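# Unpeg postcards, stack on mat, box the clothespins

## Task

Remove every postcard from the line and lay them flat in a single pile on the mat, then put all of the clothespins into the box.

## Robot and tools

Robot: two arms, left_arm and right_arm, each with a two-finger gripper and a wrist camera. left_arm is on the +y side. Its base sits at (-0.033, +0.272, 0) m and right_arm's at (+0.027, -0.361, 0) m, both yawed by roughly 2 degrees. Arm names do not match left and right in the images. A camera stand is behind the arms.

Frames: the scene frame has its origin at table-top height, halfway between the nominal bases, with +z up and +x pointing out over the table. Reported hand positions (m), orientations (quat wxyz) and targets are in the scene frame. Offsets that you command are expressed in each arm's own Hand target axes. The fingers point along the gripper's +z and close along its y. end_effector_position is the point between the finger pads, about 1 cm short of the tips. Printed poses can be wrong by a few cm, more so at long reach.

execute_actions(actions, cameras): actions is a list of actions. Each action is a list of up to 15 rows, one row per 1/30 s step, and a short action repeats its last row. Every row holds 14 numbers in [-1, 1]: left_arm dx, dy, dz, rx, ry, rz, opening, followed by the same seven for right_arm. Both halves are always required. dx..rz form an offset, not a pose. It is measured from that arm's Hand target as it stood when the action began, and every row is counted from that same start. 1.0 equals 0.6 m or 180 degrees, and rx, ry, rz make up one rotation vector. Sending the same offset in a second action moves the arm further. Six zeros re-request the current Hand target. opening is absolute: +1 is fully open (0.093 m) and -1 is closed. Sending 0 there is a real command, so repeat the present value to leave a gripper as it is. With an empty actions list the call moves nothing and returns images plus the full state.

move(target, speed, blend, opening_speed, grip_force, blocking, cameras): target is either one 14-number row, laid out as above, or a list of up to 15 such rows. Every row is an offset from the Hand targets at the start of the move, not from the row before it. The gripper follows straight-line paths that do not avoid obstacles or the other arm. speed is in m/s, from 0.002 to 2.9, default 0.25, and turning is capped at twice that value in rad/s. You can give one number or one per row. blend (m) rounds off corners between rows; the default 0 stops at each row. opening_speed is in units of the -1..+1 scale per second, minimum 0.2. grip_force is newtons per pad, 10 to 50, given as one value or one per arm. It stays in force until changed, and closing is slow when it is low. blocking=false returns after about 0.5 s while the move continues. A move runs 10 s at most. The result ends with a move: line. done means the arm came to rest within 10 mm and 2 degrees of its target. off_target, moving, held and fault report other outcomes. limits=paced means the pose was clipped, and limits=held means steps were withheld. Plan paths so they stay clear of each arm's own base.

wait(seconds 0..10) lets the scene run on the last commands. stop() brakes a running move. zoom_image(camera, region=[x0,y0,x1,y1]) enlarges part of the newest image, at most 504x504 px. Cameras: cam_high, cam_low, cam_left_wrist, cam_right_wrist, each 896x504. read_manual gives only licence text. finished_scene(scene) closes the current scene for good. The result must stay done with the robot released.

Results: end_effector_position and quat, Hand target (the commanded pose after clipping, and the base for the next offsets), Tool commands, grip_measured, Joint positions (the last entry is the finger opening in m), Joint velocities, joint torques, and motor temperatures. Torque readings for joints 1 to 3 wrap at ±28 N m. The controller keeps the commanded orientation within 40 degrees of the measured one. Friction and weight can leave the hand short, low or tilted, so check it after every motion. If it stays short, send the missing distance as a new offset. A small command may not move the arm at all.

Gripping: on the grip scale the pads meet at about -0.94, and each mm of object width adds about 0.0208. To hold a rigid item at full force, send at least 0.24 below its width reading and keep sending that value. Send well above the width reading to release. A reading near -1 does not prove that a thin object is held. Use the camera images to confirm. Pads exert about 50-65 N and spike briefly on first contact, so close gently on postcards and pins.

Heat: holding loads, stretching out or pushing against something heats the motors. MOTOR HOT appears at 75 °C. At 90 °C the arm folds away and stays idle, and at 100 °C it goes limp. To end a push, command the target back past the gripper.

Avoid: dropping things or releasing them while they move, fast collisions, hard presses, any contact between the two arms or grippers (the clearance check does not guard the grippers or cameras), strain on the camera cables, and anything falling or being left off the table, which fails the task. Loose items can be nudged now and then by outside pushes.

Each tool is called after ">>>" as name([rows], argument=value, ...), one row to a line, values as JSON.

## Session

>>> execute_actions(actions=[])

Scene clock: 0.00 s.
left_arm: end_effector_position=(+0.3511, +0.2557, +0.1200) grip_measured=+1.000 end_effector_quat_wxyz=(+0.642, +0.041, +0.765, -0.018) | right_arm: end_effector_position=(+0.3902, -0.3887, +0.1062) grip_measured=+1.000 end_effector_quat_wxyz=(+0.640, +0.113, +0.757, -0.057)
Joint positions: left_arm=[-0.045 1.55 0.289 1.085 0.067 0.037 0.093] | right_arm=[0.023 1.582 0.206 1.195 0.289 0.112 0.093]
Joint velocities: within noise
Joint torques (N m): no reading
Motor temperatures (°C): left_arm=[35 42 40 42 32 32 32] | right_arm=[33 42 38 42 31 30 31]
Heat: left arm: 42 °C; right arm: 42 °C.
Hand target: left_arm +0.3525, +0.2558, +0.1231; +0.645, +0.041, +0.763, -0.018 | right_arm +0.3919, -0.3885, +0.1103; +0.645, +0.114, +0.753, -0.055
Tool commands: left_gripper/opening=+1.0 right_gripper/opening=+1.0

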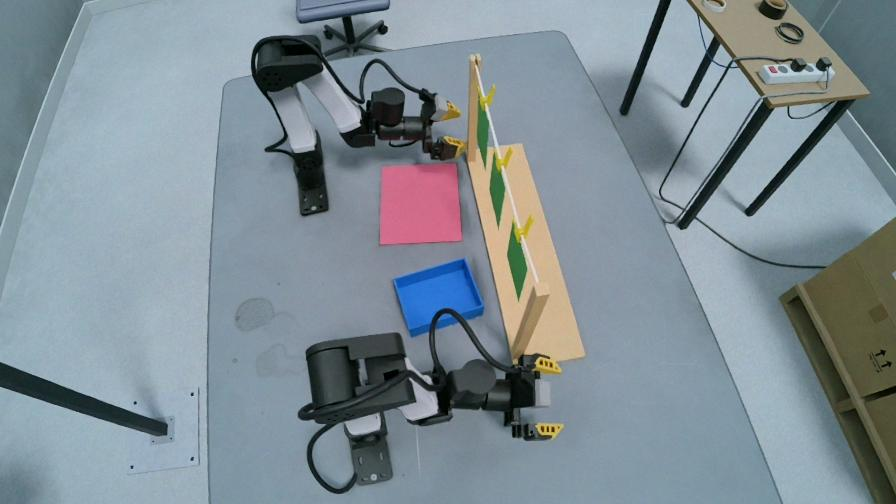

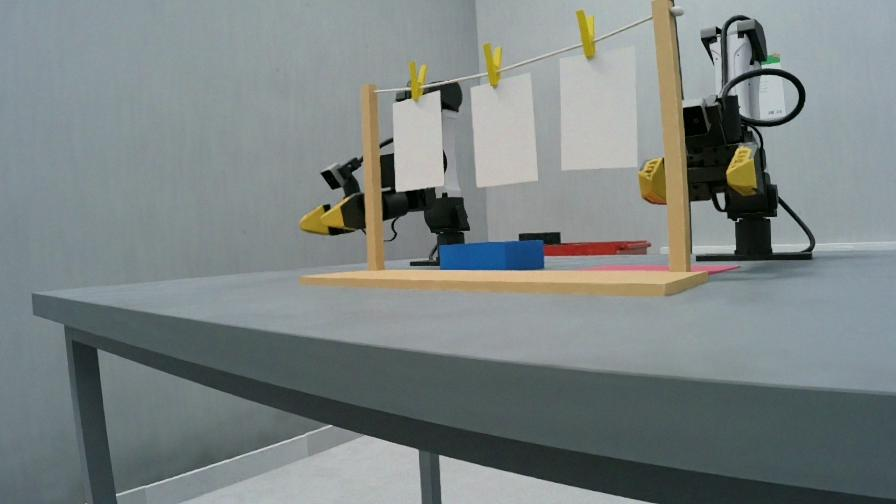

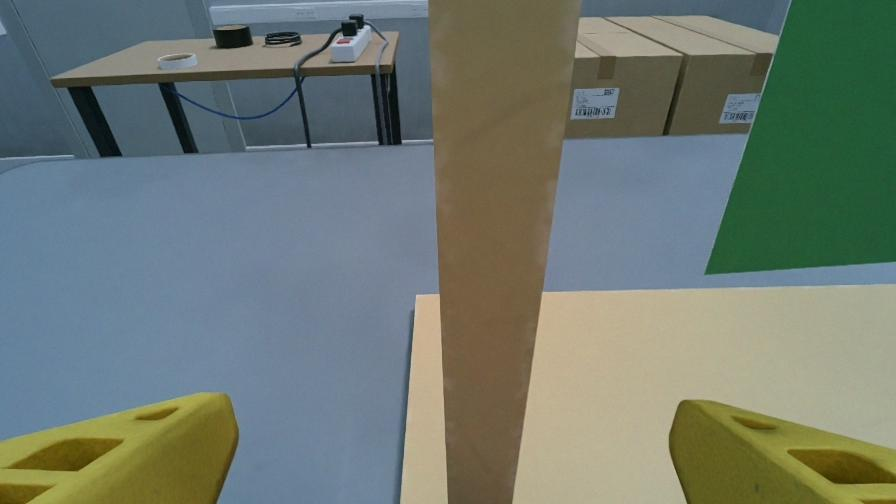

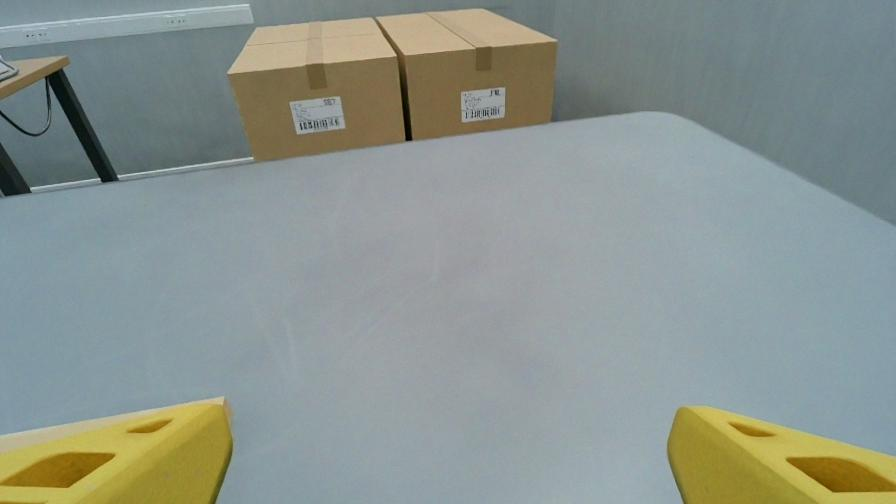

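>>> zoom_image(camera="cam_high", region=[420, 30, 620, 200])

>>> zoom_image(camera="cam_high", region=[380, 180, 620, 380])

>>> zoom_image(camera="cam_low", region=[340, 0, 720, 300])

Scaled by 2.520.

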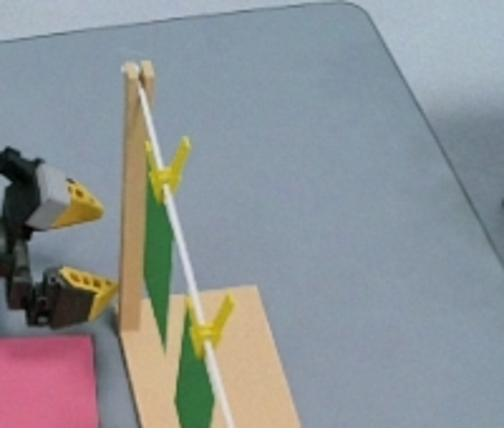

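Scaled by 2.100.

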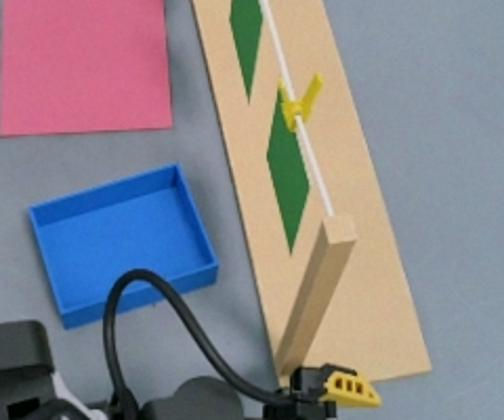

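Scaled by 1.326.

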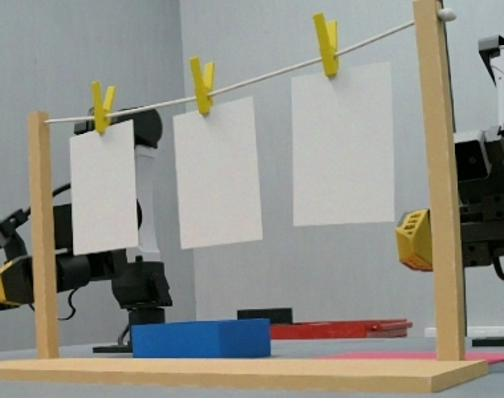

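>>> move(target=[-0.2523,-0.1072,-0.2918,-0.0266,-0.0532,-0.0104,1,-0.2432,0.1662,-0.4103,-0.0764,-0.0488,-0.0267,1], cameras=["all"])

Scene clock: 59.97 s.
left_arm: end_effector_position=(+0.2007, +0.1986, +0.2899) grip_measured=+1.000 end_effector_quat_wxyz=(+0.703, +0.013, +0.711, +0.010) | right_arm: end_effector_position=(+0.2009, -0.2471, +0.2908) grip_measured=+1.000 end_effector_quat_wxyz=(+0.709, -0.018, +0.705, -0.011)
Joint positions: left_arm=[-0.868 0.438 0.468 -0.047 -0.832 0.02 0.093] | right_arm=[1.491 0.511 0.429 0.182 1.514 -0.141 0.093]
Joint torques (N m): left_arm=[0.1 1.61 10.95 2.1 0.03 -0.2] | right_arm=[-0.06 1.39 8.12 1.8 0 0.19]
Motor temperatures (°C): left_arm=[34 44 44 53 31 31 32] | right_arm=[33 42 39 46 31 29 30]
Heat: left arm: 53 °C; right arm: 46 °C.
Hand target: left_arm +0.2000, +0.1997, +0.3001; +0.707, -0.001, +0.707, +0.000 | right_arm +0.2006, -0.2499, +0.3002; +0.707, +0.000, +0.707, +0.000
Off the commanded pose: left_arm 0.010 m, 2 deg | right_arm 0.010 m, 2 deg.
move: done

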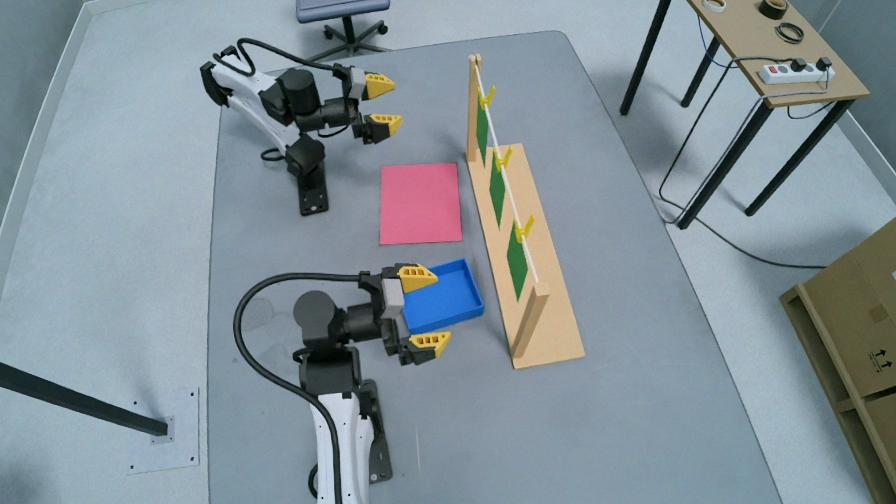

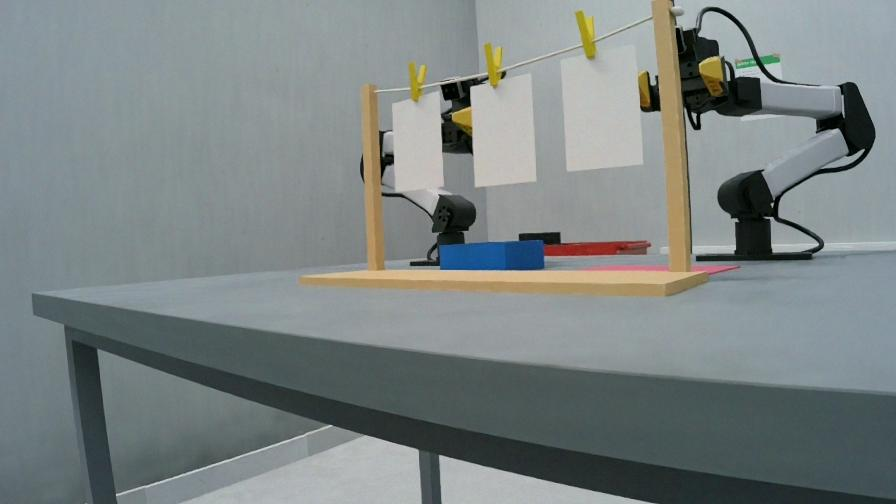

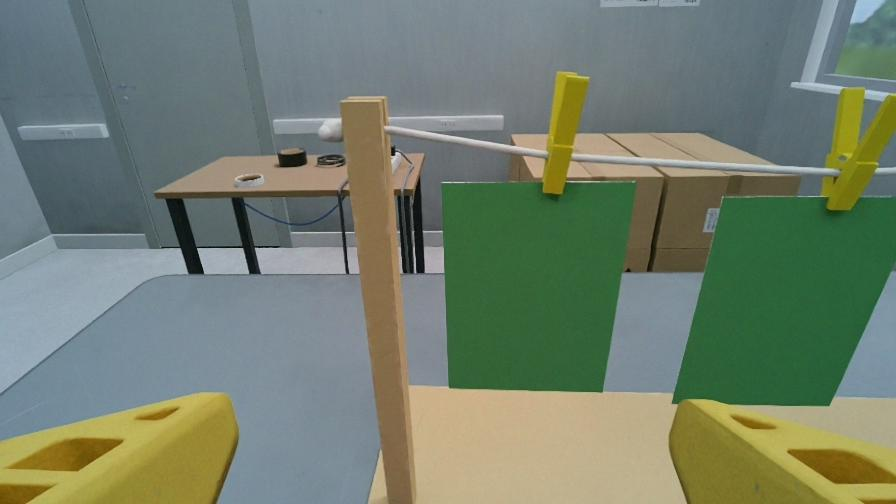

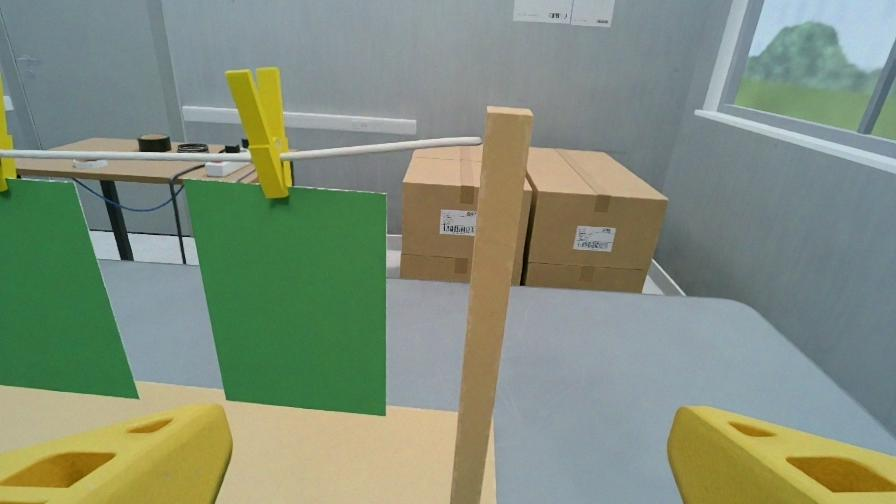

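>>> zoom_image(camera="cam_right_wrist", region=[180, 50, 400, 230])

>>> zoom_image(camera="cam_left_wrist", region=[680, 60, 896, 240])

>>> zoom_image(camera="cam_left_wrist", region=[300, 60, 660, 240])

>>> zoom_image(camera="cam_low", region=[380, 0, 660, 130])

Scaled by 2.291.

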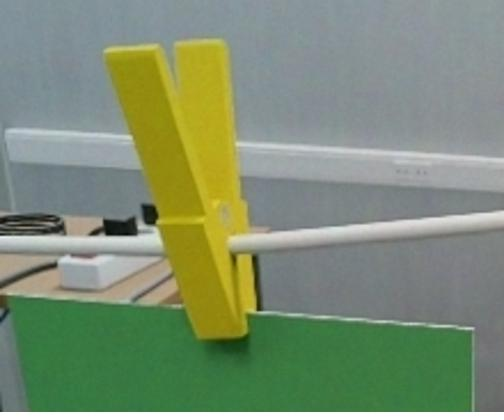

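Scaled by 2.333.

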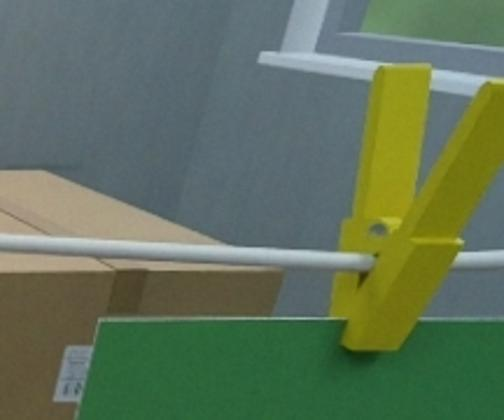

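Scaled by 1.400.

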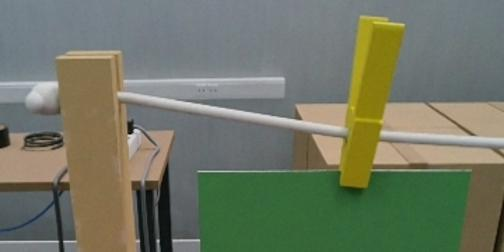

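Scaled by 1.800.

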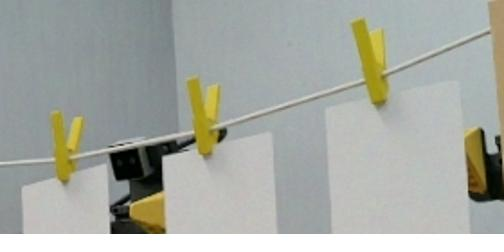

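>>> move(target=[0,-0.1667,0,0,0,0,1,0,0,0,0,0,0,1], cameras=["cam_left_wrist","cam_high"])

Scene clock: 119.67 s.
left_arm: end_effector_position=(+0.1996, +0.1002, +0.2898) grip_measured=+1.000 end_effector_quat_wxyz=(+0.702, +0.011, +0.712, +0.006) | right_arm: end_effector_position=(+0.2009, -0.2473, +0.2908) grip_measured=+1.000 end_effector_quat_wxyz=(+0.708, -0.018, +0.705, -0.010)
Joint positions: left_arm=[-1.241 0.909 0.561 0.311 -1.203 -0.011 0.093] | right_arm=[1.491 0.511 0.438 0.145 1.514 -0.112 0.093]
Joint torques (N m): left_arm=[0.18 -0.76 10.11 2.07 0.05 0.08] | right_arm=[-0.06 1.44 8.1 1.81 0.02 0.18]
Motor temperatures (°C): left_arm=[34 41 52 52 31 31 31] | right_arm=[33 41 42 43 31 29 30]
Heat: left arm: 52 °C; right arm: 43 °C.
Hand target: left_arm +0.2001, +0.0996, +0.3000; +0.707, +0.000, +0.707, +0.001 | right_arm +0.2006, -0.2498, +0.3001; +0.707, +0.000, +0.707, +0.000
Off the commanded pose: left_arm 0.010 m, 2 deg | right_arm 0.010 m, 2 deg.
move: done
Images, in order (width x height): cam_high 896x504, cam_left_wrist 896x504.

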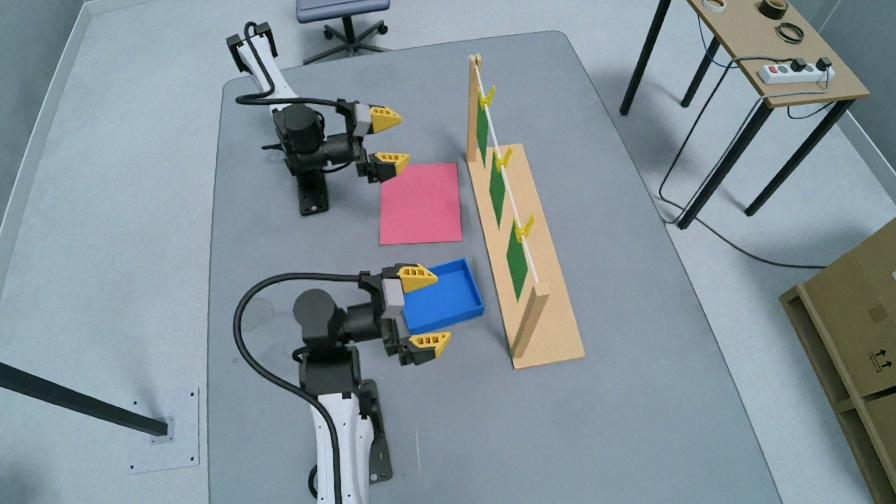

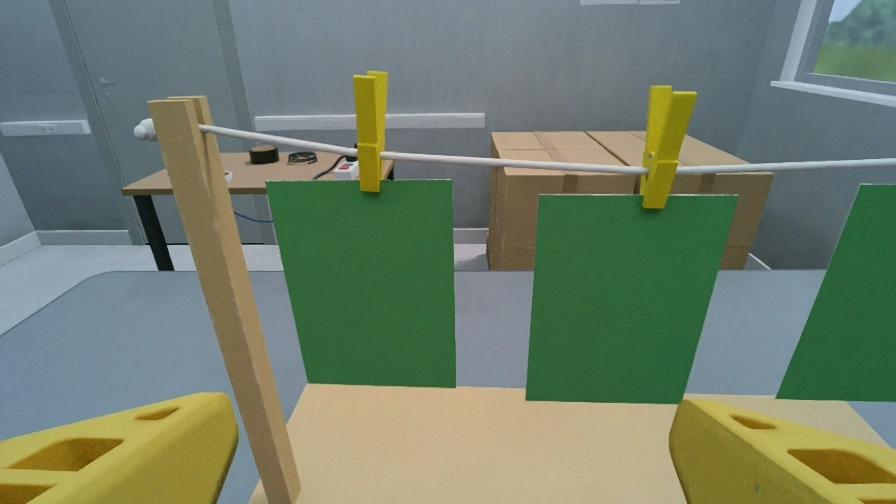

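>>> move(target=[0.125,0.0033,0.198,0.3056,0,0,-0.1,-0.2,0.1667,0.132,-0.4914,0.1089,-0.1089,1], cameras=["all"])

Scene clock: 185.30 s.
left_arm: end_effector_position=(+0.3138, +0.1016, +0.2158) grip_measured=-0.098 end_effector_quat_wxyz=(+0.616, +0.319, +0.639, -0.332) | right_arm: end_effector_position=(+0.2840, -0.1524, +0.4123) grip_measured=+1.000 end_effector_quat_wxyz=(+0.383, -0.581, +0.613, +0.373)
Joint positions: left_arm=[-0.162 1.408 0.519 0.859 0.826 -0.01 0.04] | right_arm=[0.188 1.635 2.146 -1.58 -1.061 -0.996 0.093]
Joint torques (N m): left_arm=[0.54 -3.77 9.65 2.32 0.23 0.11] | right_arm=[0.32 -4.78 5.9 1.4 -0.95 -0.16]
Heat: left arm: 53 °C; right arm: 45 °C.
Hand target: left_arm +0.3189, +0.1018, +0.2250; +0.627, +0.326, +0.627, -0.326 | right_arm +0.2798, -0.1498, +0.4202; -0.380, +0.596, -0.596, -0.380
Off the commanded pose: left_arm 0.011 m, 2 deg | right_arm 0.009 m, 3 deg.
joint sent to its limit (right arm) — joint 4 (wrist pitch), lower limit. The joint targets still meet the commanded pose.
move: off_target (left_arm, right_arm)

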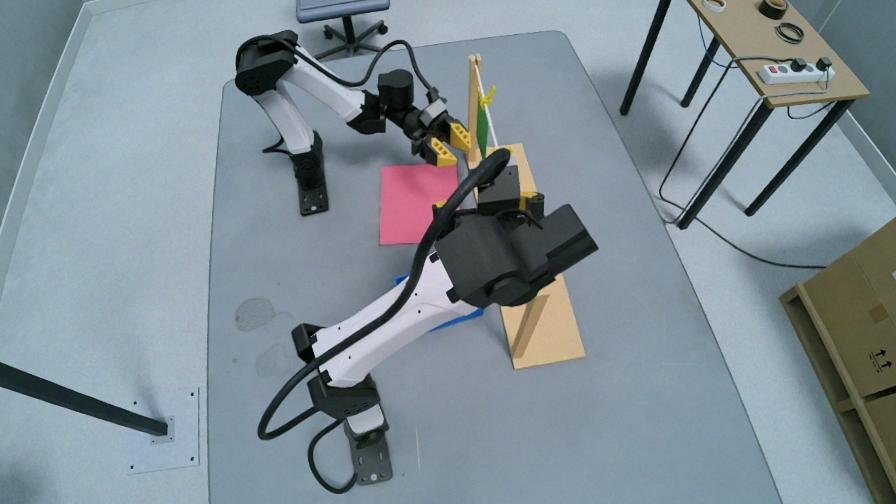

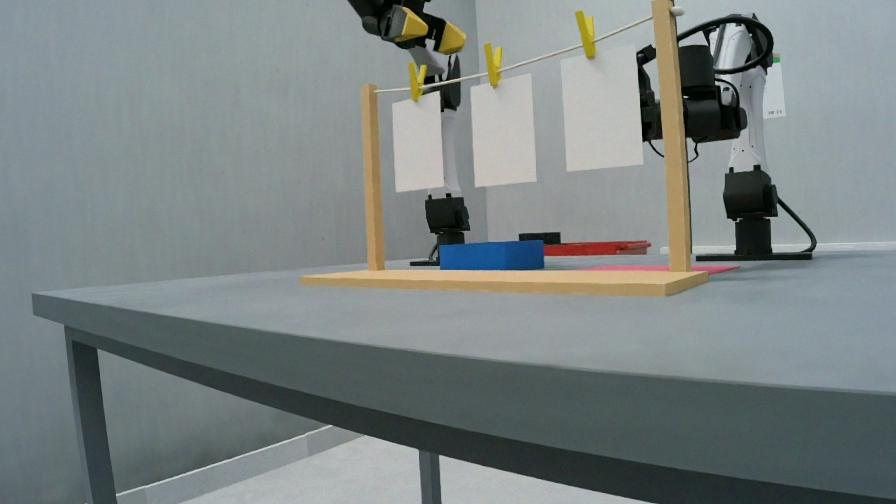

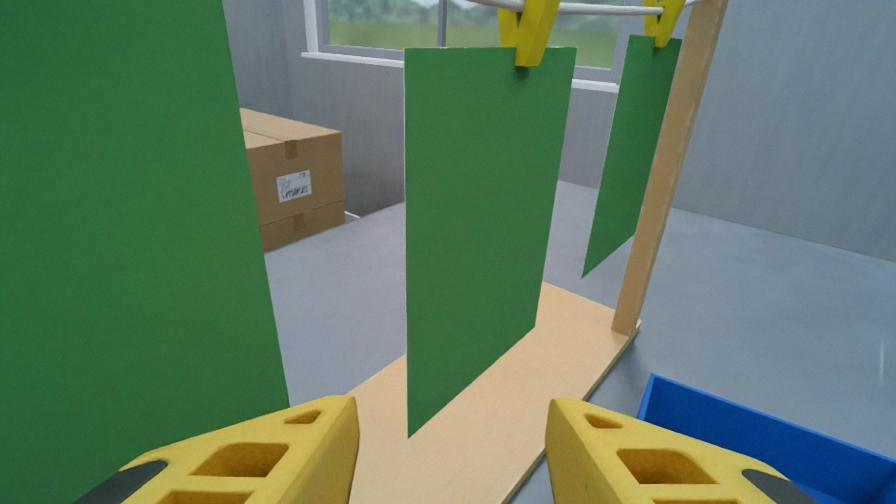

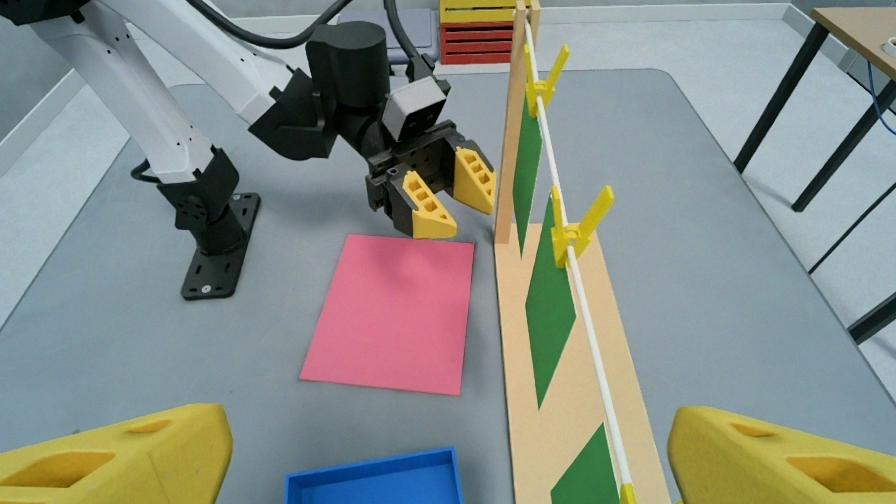

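>>> move(target=[0,0,0.075,0,0,0,-0.1,0,0,0,0,0,0,1], cameras=["cam_left_wrist","cam_right_wrist"], speed=0.15)

Scene clock: 205.53 s.
left_arm: end_effector_position=(+0.3384, +0.0664, +0.2160) grip_measured=-0.098 end_effector_quat_wxyz=(+0.614, +0.324, +0.638, -0.335) | right_arm: end_effector_position=(+0.2840, -0.1525, +0.4122) grip_measured=+1.000 end_effector_quat_wxyz=(+0.383, -0.581, +0.613, +0.373)
Joint positions: left_arm=[-0.269 1.539 0.635 0.874 0.731 -0.01 0.04] | right_arm=[0.188 1.635 2.146 -1.58 -1.061 -0.996 0.093]
Joint torques (N m): left_arm=[0.08 -4.78 9.63 2.41 0.04 0.05] | right_arm=[0.32 -4.78 5.89 1.4 -0.95 -0.17]
Heat: left arm: 54 °C; right arm: 42 °C.
Hand target: left_arm +0.3448, +0.0650, +0.2250; +0.627, +0.326, +0.627, -0.326 | right_arm +0.2798, -0.1498, +0.4202; -0.380, +0.596, -0.596, -0.380
Off the commanded pose: left_arm 0.011 m, 2 deg | right_arm 0.009 m, 3 deg.
joint sent to its limit (right arm) — joint 4 (wrist pitch), lower limit. The joint targets still meet the commanded pose.
move: off_target (left_arm, right_arm)
Images, in order (width x height): cam_left_wrist 896x504, cam_right_wrist 896x504.

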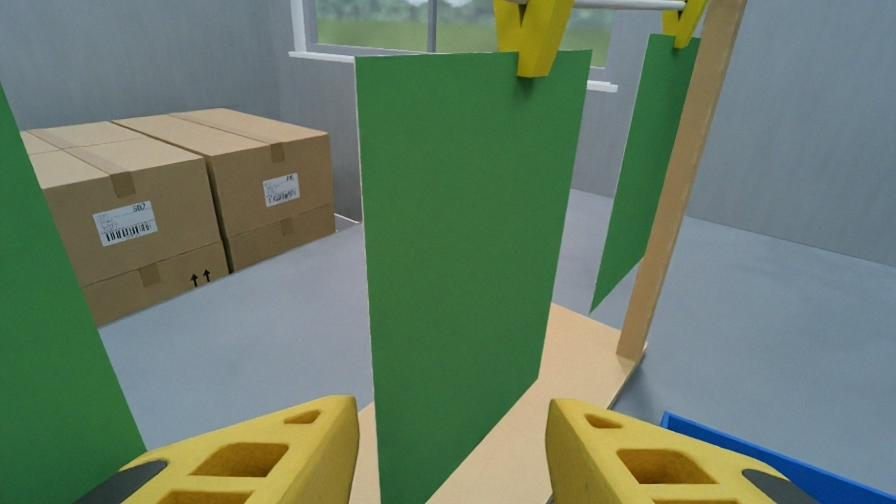

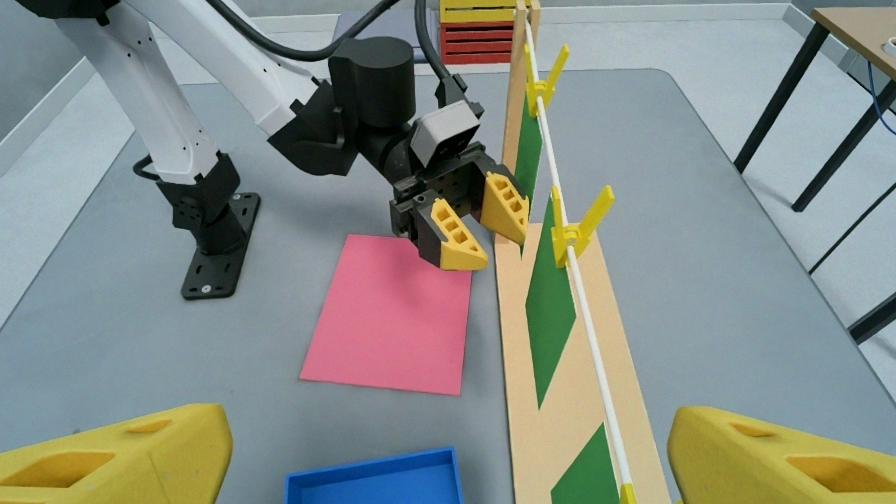

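>>> move([
  [0,0.0108,0.01,0,0,0,-0.1,0,0,0,0,0,0,1],
  [0,0.0108,0.0583,0,0,0,-0.1,0,0,0,0,0,0,1],
], cameras=["cam_left_wrist","cam_right_wrist","cam_low"], speed=0.1)

Scene clock: 244.93 s.
left_arm: end_effector_position=(+0.3636, +0.0414, +0.2176) grip_measured=-0.098 end_effector_quat_wxyz=(+0.616, +0.325, +0.635, -0.334) | right_arm: end_effector_position=(+0.2840, -0.1525, +0.4122) grip_measured=+1.000 end_effector_quat_wxyz=(+0.383, -0.581, +0.613, +0.373)
Joint positions: left_arm=[-0.327 1.653 0.755 0.875 0.675 -0.01 0.04] | right_arm=[0.188 1.635 2.146 -1.58 -1.061 -0.996 0.093]
Joint torques (N m): left_arm=[0.14 -5.75 9.48 2.36 0.03 0.1] | right_arm=[0.32 -4.78 5.87 1.41 -0.95 -0.17]
Motor temperatures (°C): left_arm=[33 41 52 55 30 30 31] | right_arm=[33 42 40 39 31 29 30]
Heat: left arm: 55 °C; right arm: 42 °C.
Hand target: left_arm +0.3702, +0.0401, +0.2250; +0.627, +0.326, +0.627, -0.326 | right_arm +0.2798, -0.1498, +0.4202; -0.380, +0.596, -0.596, -0.380
Off the commanded pose: left_arm 0.010 m, 2 deg | right_arm 0.009 m, 3 deg.
joint sent to its limit (right arm) — joint 4 (wrist pitch), lower limit. The joint targets still meet the commanded pose.
move: off_target (right_arm)
Images, in order (width x height): cam_low 896x504, cam_left_wrist 896x504, cam_right_wrist 896x504.

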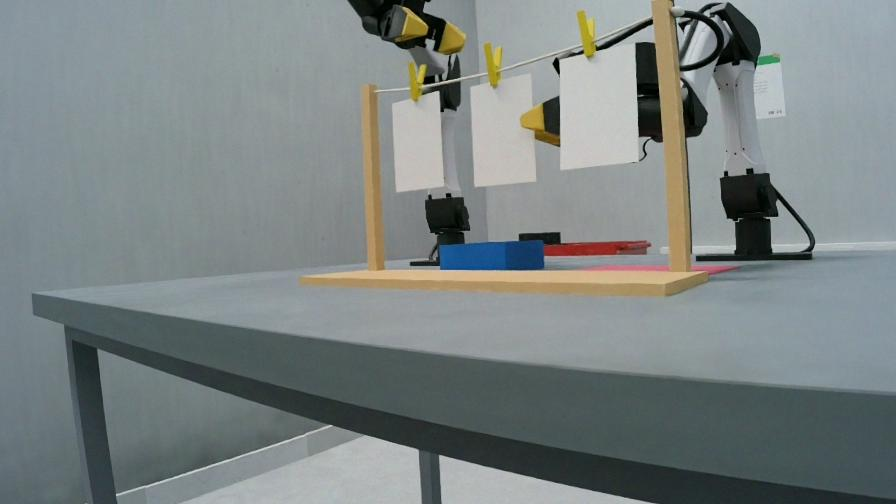

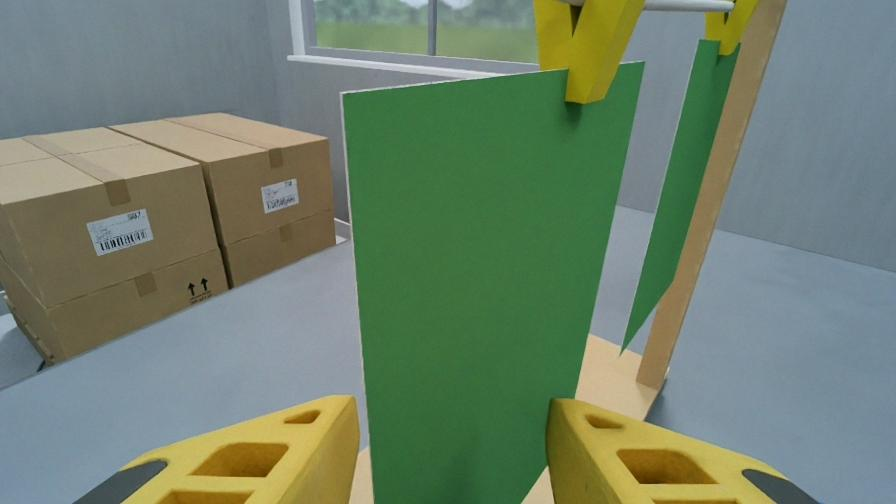

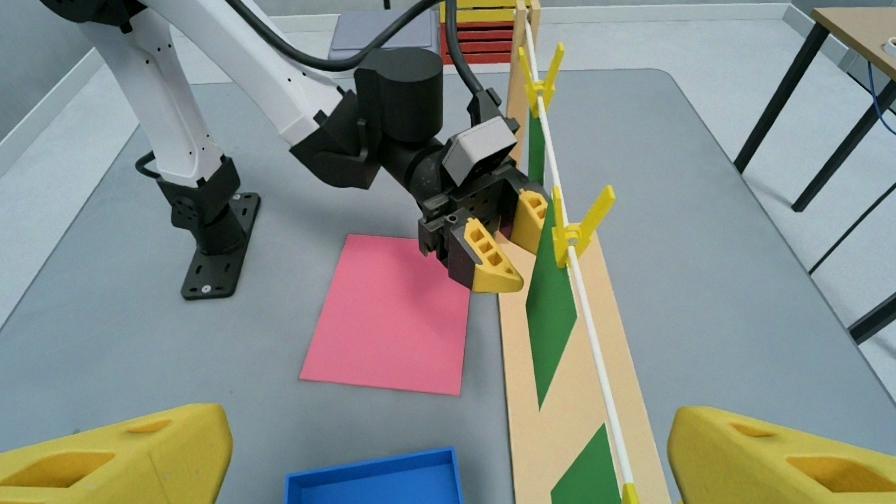

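>>> zoom_image(camera="cam_low", region=[440, 30, 680, 210])

>>> zoom_image(camera="cam_right_wrist", region=[420, 130, 660, 330])

Scaled by 2.100.

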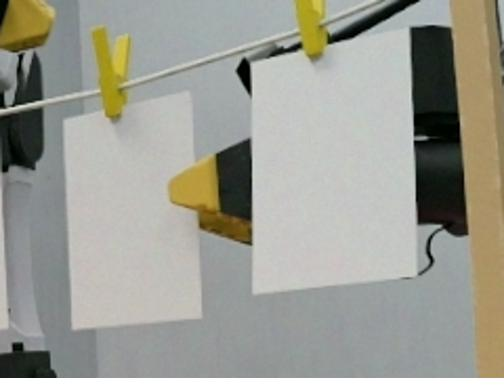

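Scaled by 2.100.

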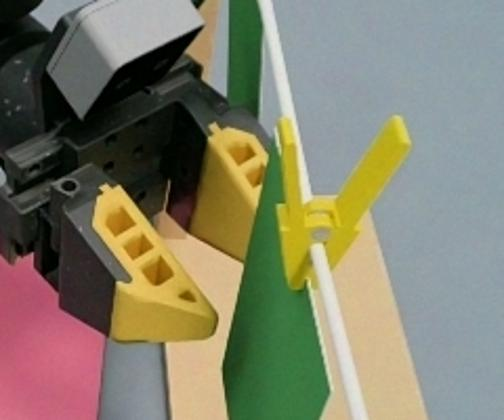

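>>> move(target=[0,0,0,0,0,0,-0.1,0.0023,-0.1233,0.1804,0,0,0,1], cameras=["cam_left_wrist","cam_right_wrist","cam_low"], speed=0.15)

Scene clock: 289.53 s.
left_arm: end_effector_position=(+0.3637, +0.0415, +0.2176) grip_measured=-0.098 end_effector_quat_wxyz=(+0.616, +0.325, +0.635, -0.334) | right_arm: end_effector_position=(+0.3520, -0.0547, +0.3631) grip_measured=+1.000 end_effector_quat_wxyz=(-0.363, +0.591, -0.607, -0.388)
Joint positions: left_arm=[-0.327 1.653 0.755 0.875 0.674 -0.01 0.04] | right_arm=[0.408 1.864 2.15 -1.153 -0.963 -0.723 0.093]
Joint torques (N m): left_arm=[0.24 -5.65 9.59 2.34 0.05 0.06] | right_arm=[0.12 -7.61 7.23 2.06 -0.51 0.01]
Motor temperatures (°C): left_arm=[33 41 57 55 29 30 31] | right_arm=[33 42 40 38 32 29 30]
Heat: left arm: 57 °C; right arm: 42 °C.
Hand target: left_arm +0.3702, +0.0401, +0.2250; +0.627, +0.326, +0.627, -0.326 | right_arm +0.3539, -0.0524, +0.3731; -0.380, +0.596, -0.597, -0.380
Off the commanded pose: left_arm 0.010 m, 2 deg | right_arm 0.010 m, 3 deg.
move: off_target (right_arm)
Images, in order (width x height): cam_low 896x504, cam_left_wrist 896x504, cam_right_wrist 896x504.

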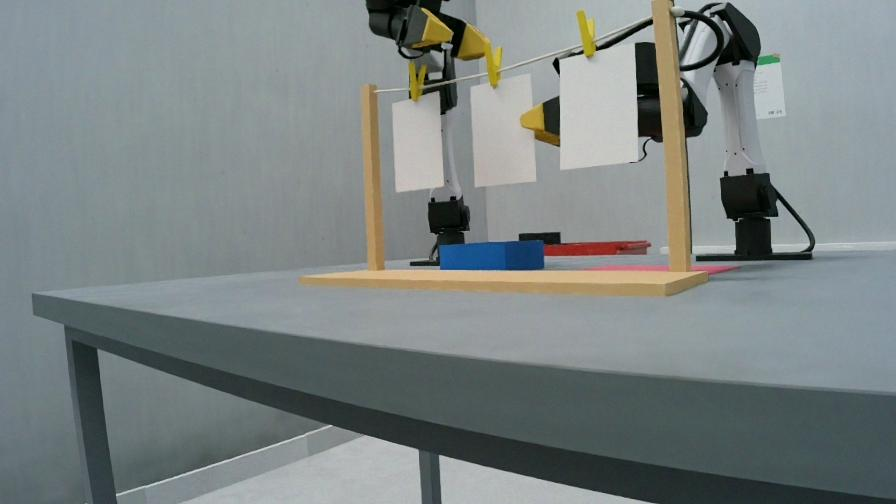

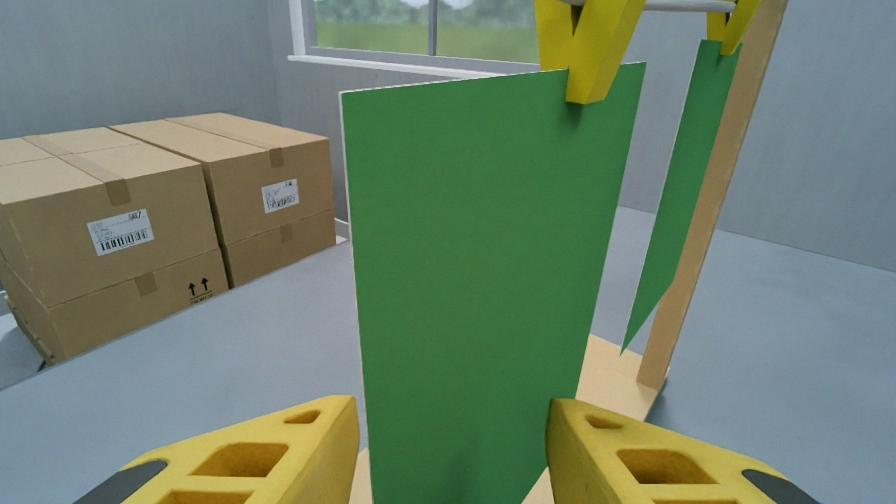

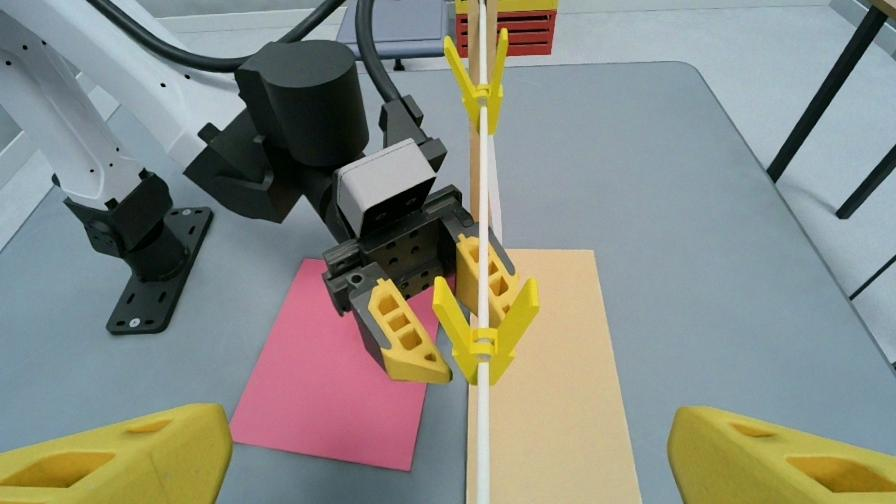

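>>> move(target=[0,0,0,0,0,0,-0.6,0.0052,-0.015,0.0957,0,0,0,1], cameras=["cam_left_wrist","cam_right_wrist","cam_low"], speed=0.1, grip_force=[10, 50])

Scene clock: 318.10 s.
left_arm: end_effector_position=(+0.3638, +0.0415, +0.2176) grip_measured=-0.598 end_effector_quat_wxyz=(+0.616, +0.325, +0.635, -0.334) | right_arm: end_effector_position=(+0.3610, -0.0043, +0.3485) grip_measured=+1.000 end_effector_quat_wxyz=(-0.377, +0.595, -0.598, -0.382)
Joint positions: left_arm=[-0.327 1.653 0.755 0.875 0.674 -0.01 0.016] | right_arm=[0.514 1.913 2.111 -0.933 -0.887 -0.601 0.093]
Joint torques (N m): left_arm=[-0.08 -5.49 9.83 2.33 -0.02 0.06] | right_arm=[0.09 -8.13 4.78 2.31 -0.43 0.01]
Motor temperatures (°C): left_arm=[33 41 58 55 29 30 31] | right_arm=[33 45 42 40 31 29 30]
Heat: left arm: 58 °C; right arm: 45 °C.
Hand target: left_arm +0.3702, +0.0401, +0.2250; +0.627, +0.326, +0.627, -0.326 | right_arm +0.3629, -0.0017, +0.3460; -0.380, +0.596, -0.597, -0.380
Off the commanded pose: left_arm 0.010 m, 2 deg | right_arm 0.004 m, 0 deg.
grip_force (N): 10, 50
move: done
Images, in order (width x height): cam_low 896x504, cam_left_wrist 896x504, cam_right_wrist 896x504.

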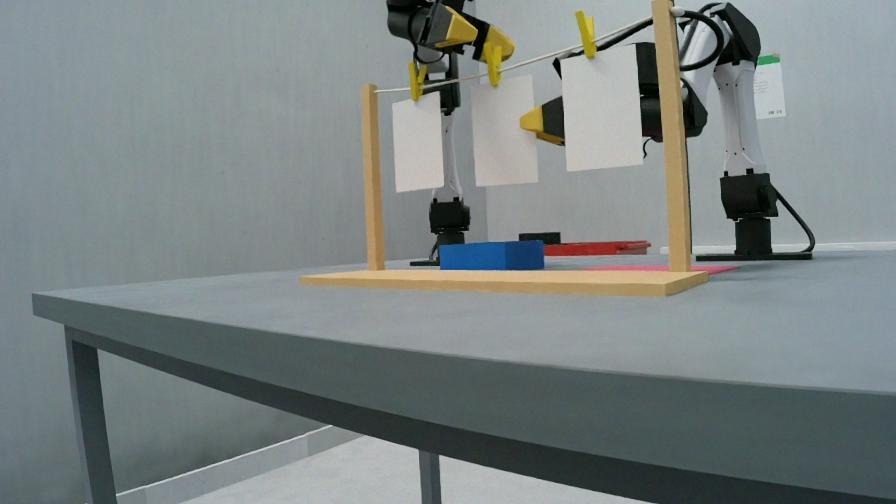

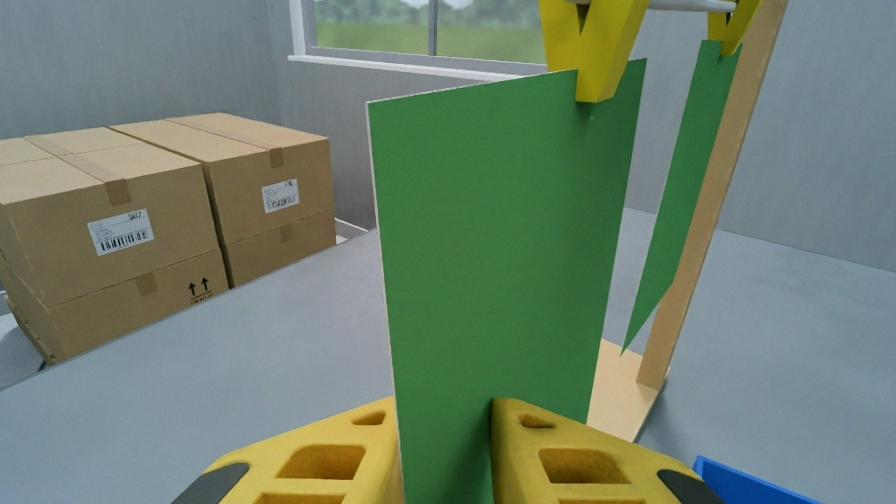

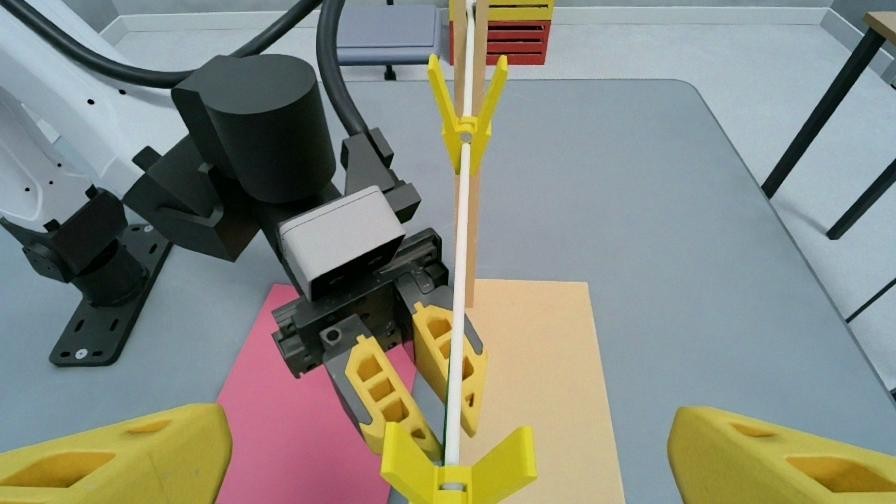

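>>> move(target=[0,0,0,0,0,0,-0.72,0.0108,0,0.0123,0,0,0,1], cameras=["cam_left_wrist","cam_right_wrist","cam_low"], speed=0.1)

Scene clock: 329.73 s.
left_arm: end_effector_position=(+0.3638, +0.0415, +0.2176) grip_measured=-0.718 end_effector_quat_wxyz=(+0.616, +0.325, +0.635, -0.334) | right_arm: end_effector_position=(+0.3640, +0.0001, +0.3356) grip_measured=+1.000 end_effector_quat_wxyz=(-0.374, +0.594, -0.601, -0.383)
Joint positions: left_arm=[-0.327 1.653 0.755 0.875 0.674 -0.01 0.011] | right_arm=[0.52 1.913 2.059 -0.883 -0.881 -0.593 0.093]
Joint torques (N m): left_arm=[0.18 -5.64 9.54 2.36 -0.04 -0.04] | right_arm=[0.31 -9.05 4.71 2.32 -0.43 0.01]
Motor temperatures (°C): left_arm=[33 41 58 56 29 30 31] | right_arm=[33 45 41 40 31 29 30]
Heat: left arm: 58 °C; right arm: 45 °C.
Hand target: left_arm +0.3702, +0.0401, +0.2250; +0.627, +0.326, +0.627, -0.326 | right_arm +0.3630, +0.0023, +0.3369; -0.380, +0.596, -0.597, -0.380
Off the commanded pose: left_arm 0.010 m, 2 deg | right_arm 0.003 m, 1 deg.
grip_force (N): 10, 50
move: done
Images, in order (width x height): cam_low 896x504, cam_left_wrist 896x504, cam_right_wrist 896x504.

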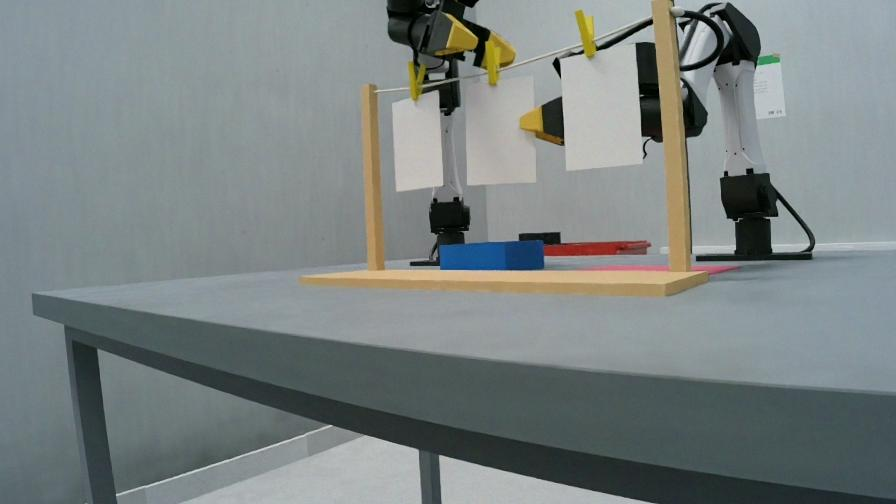

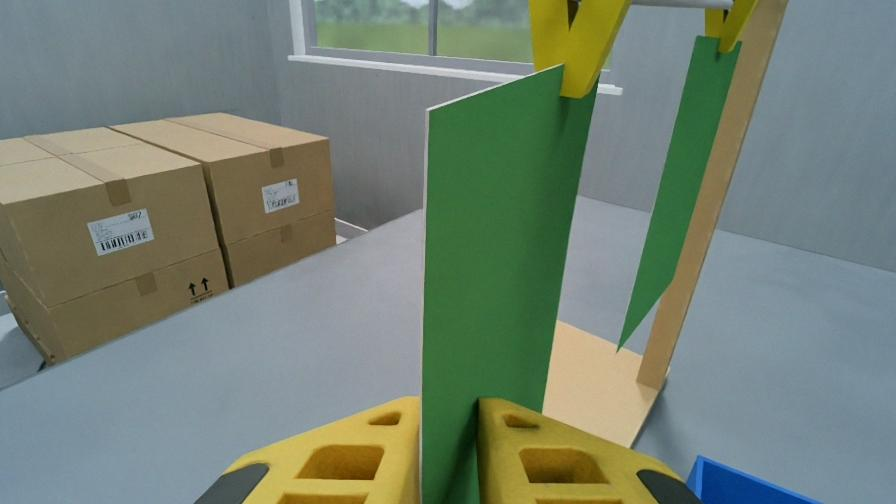

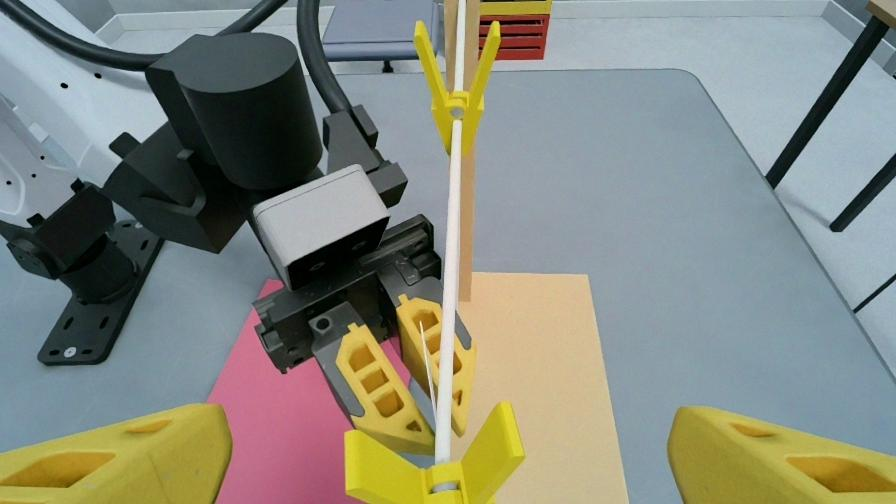

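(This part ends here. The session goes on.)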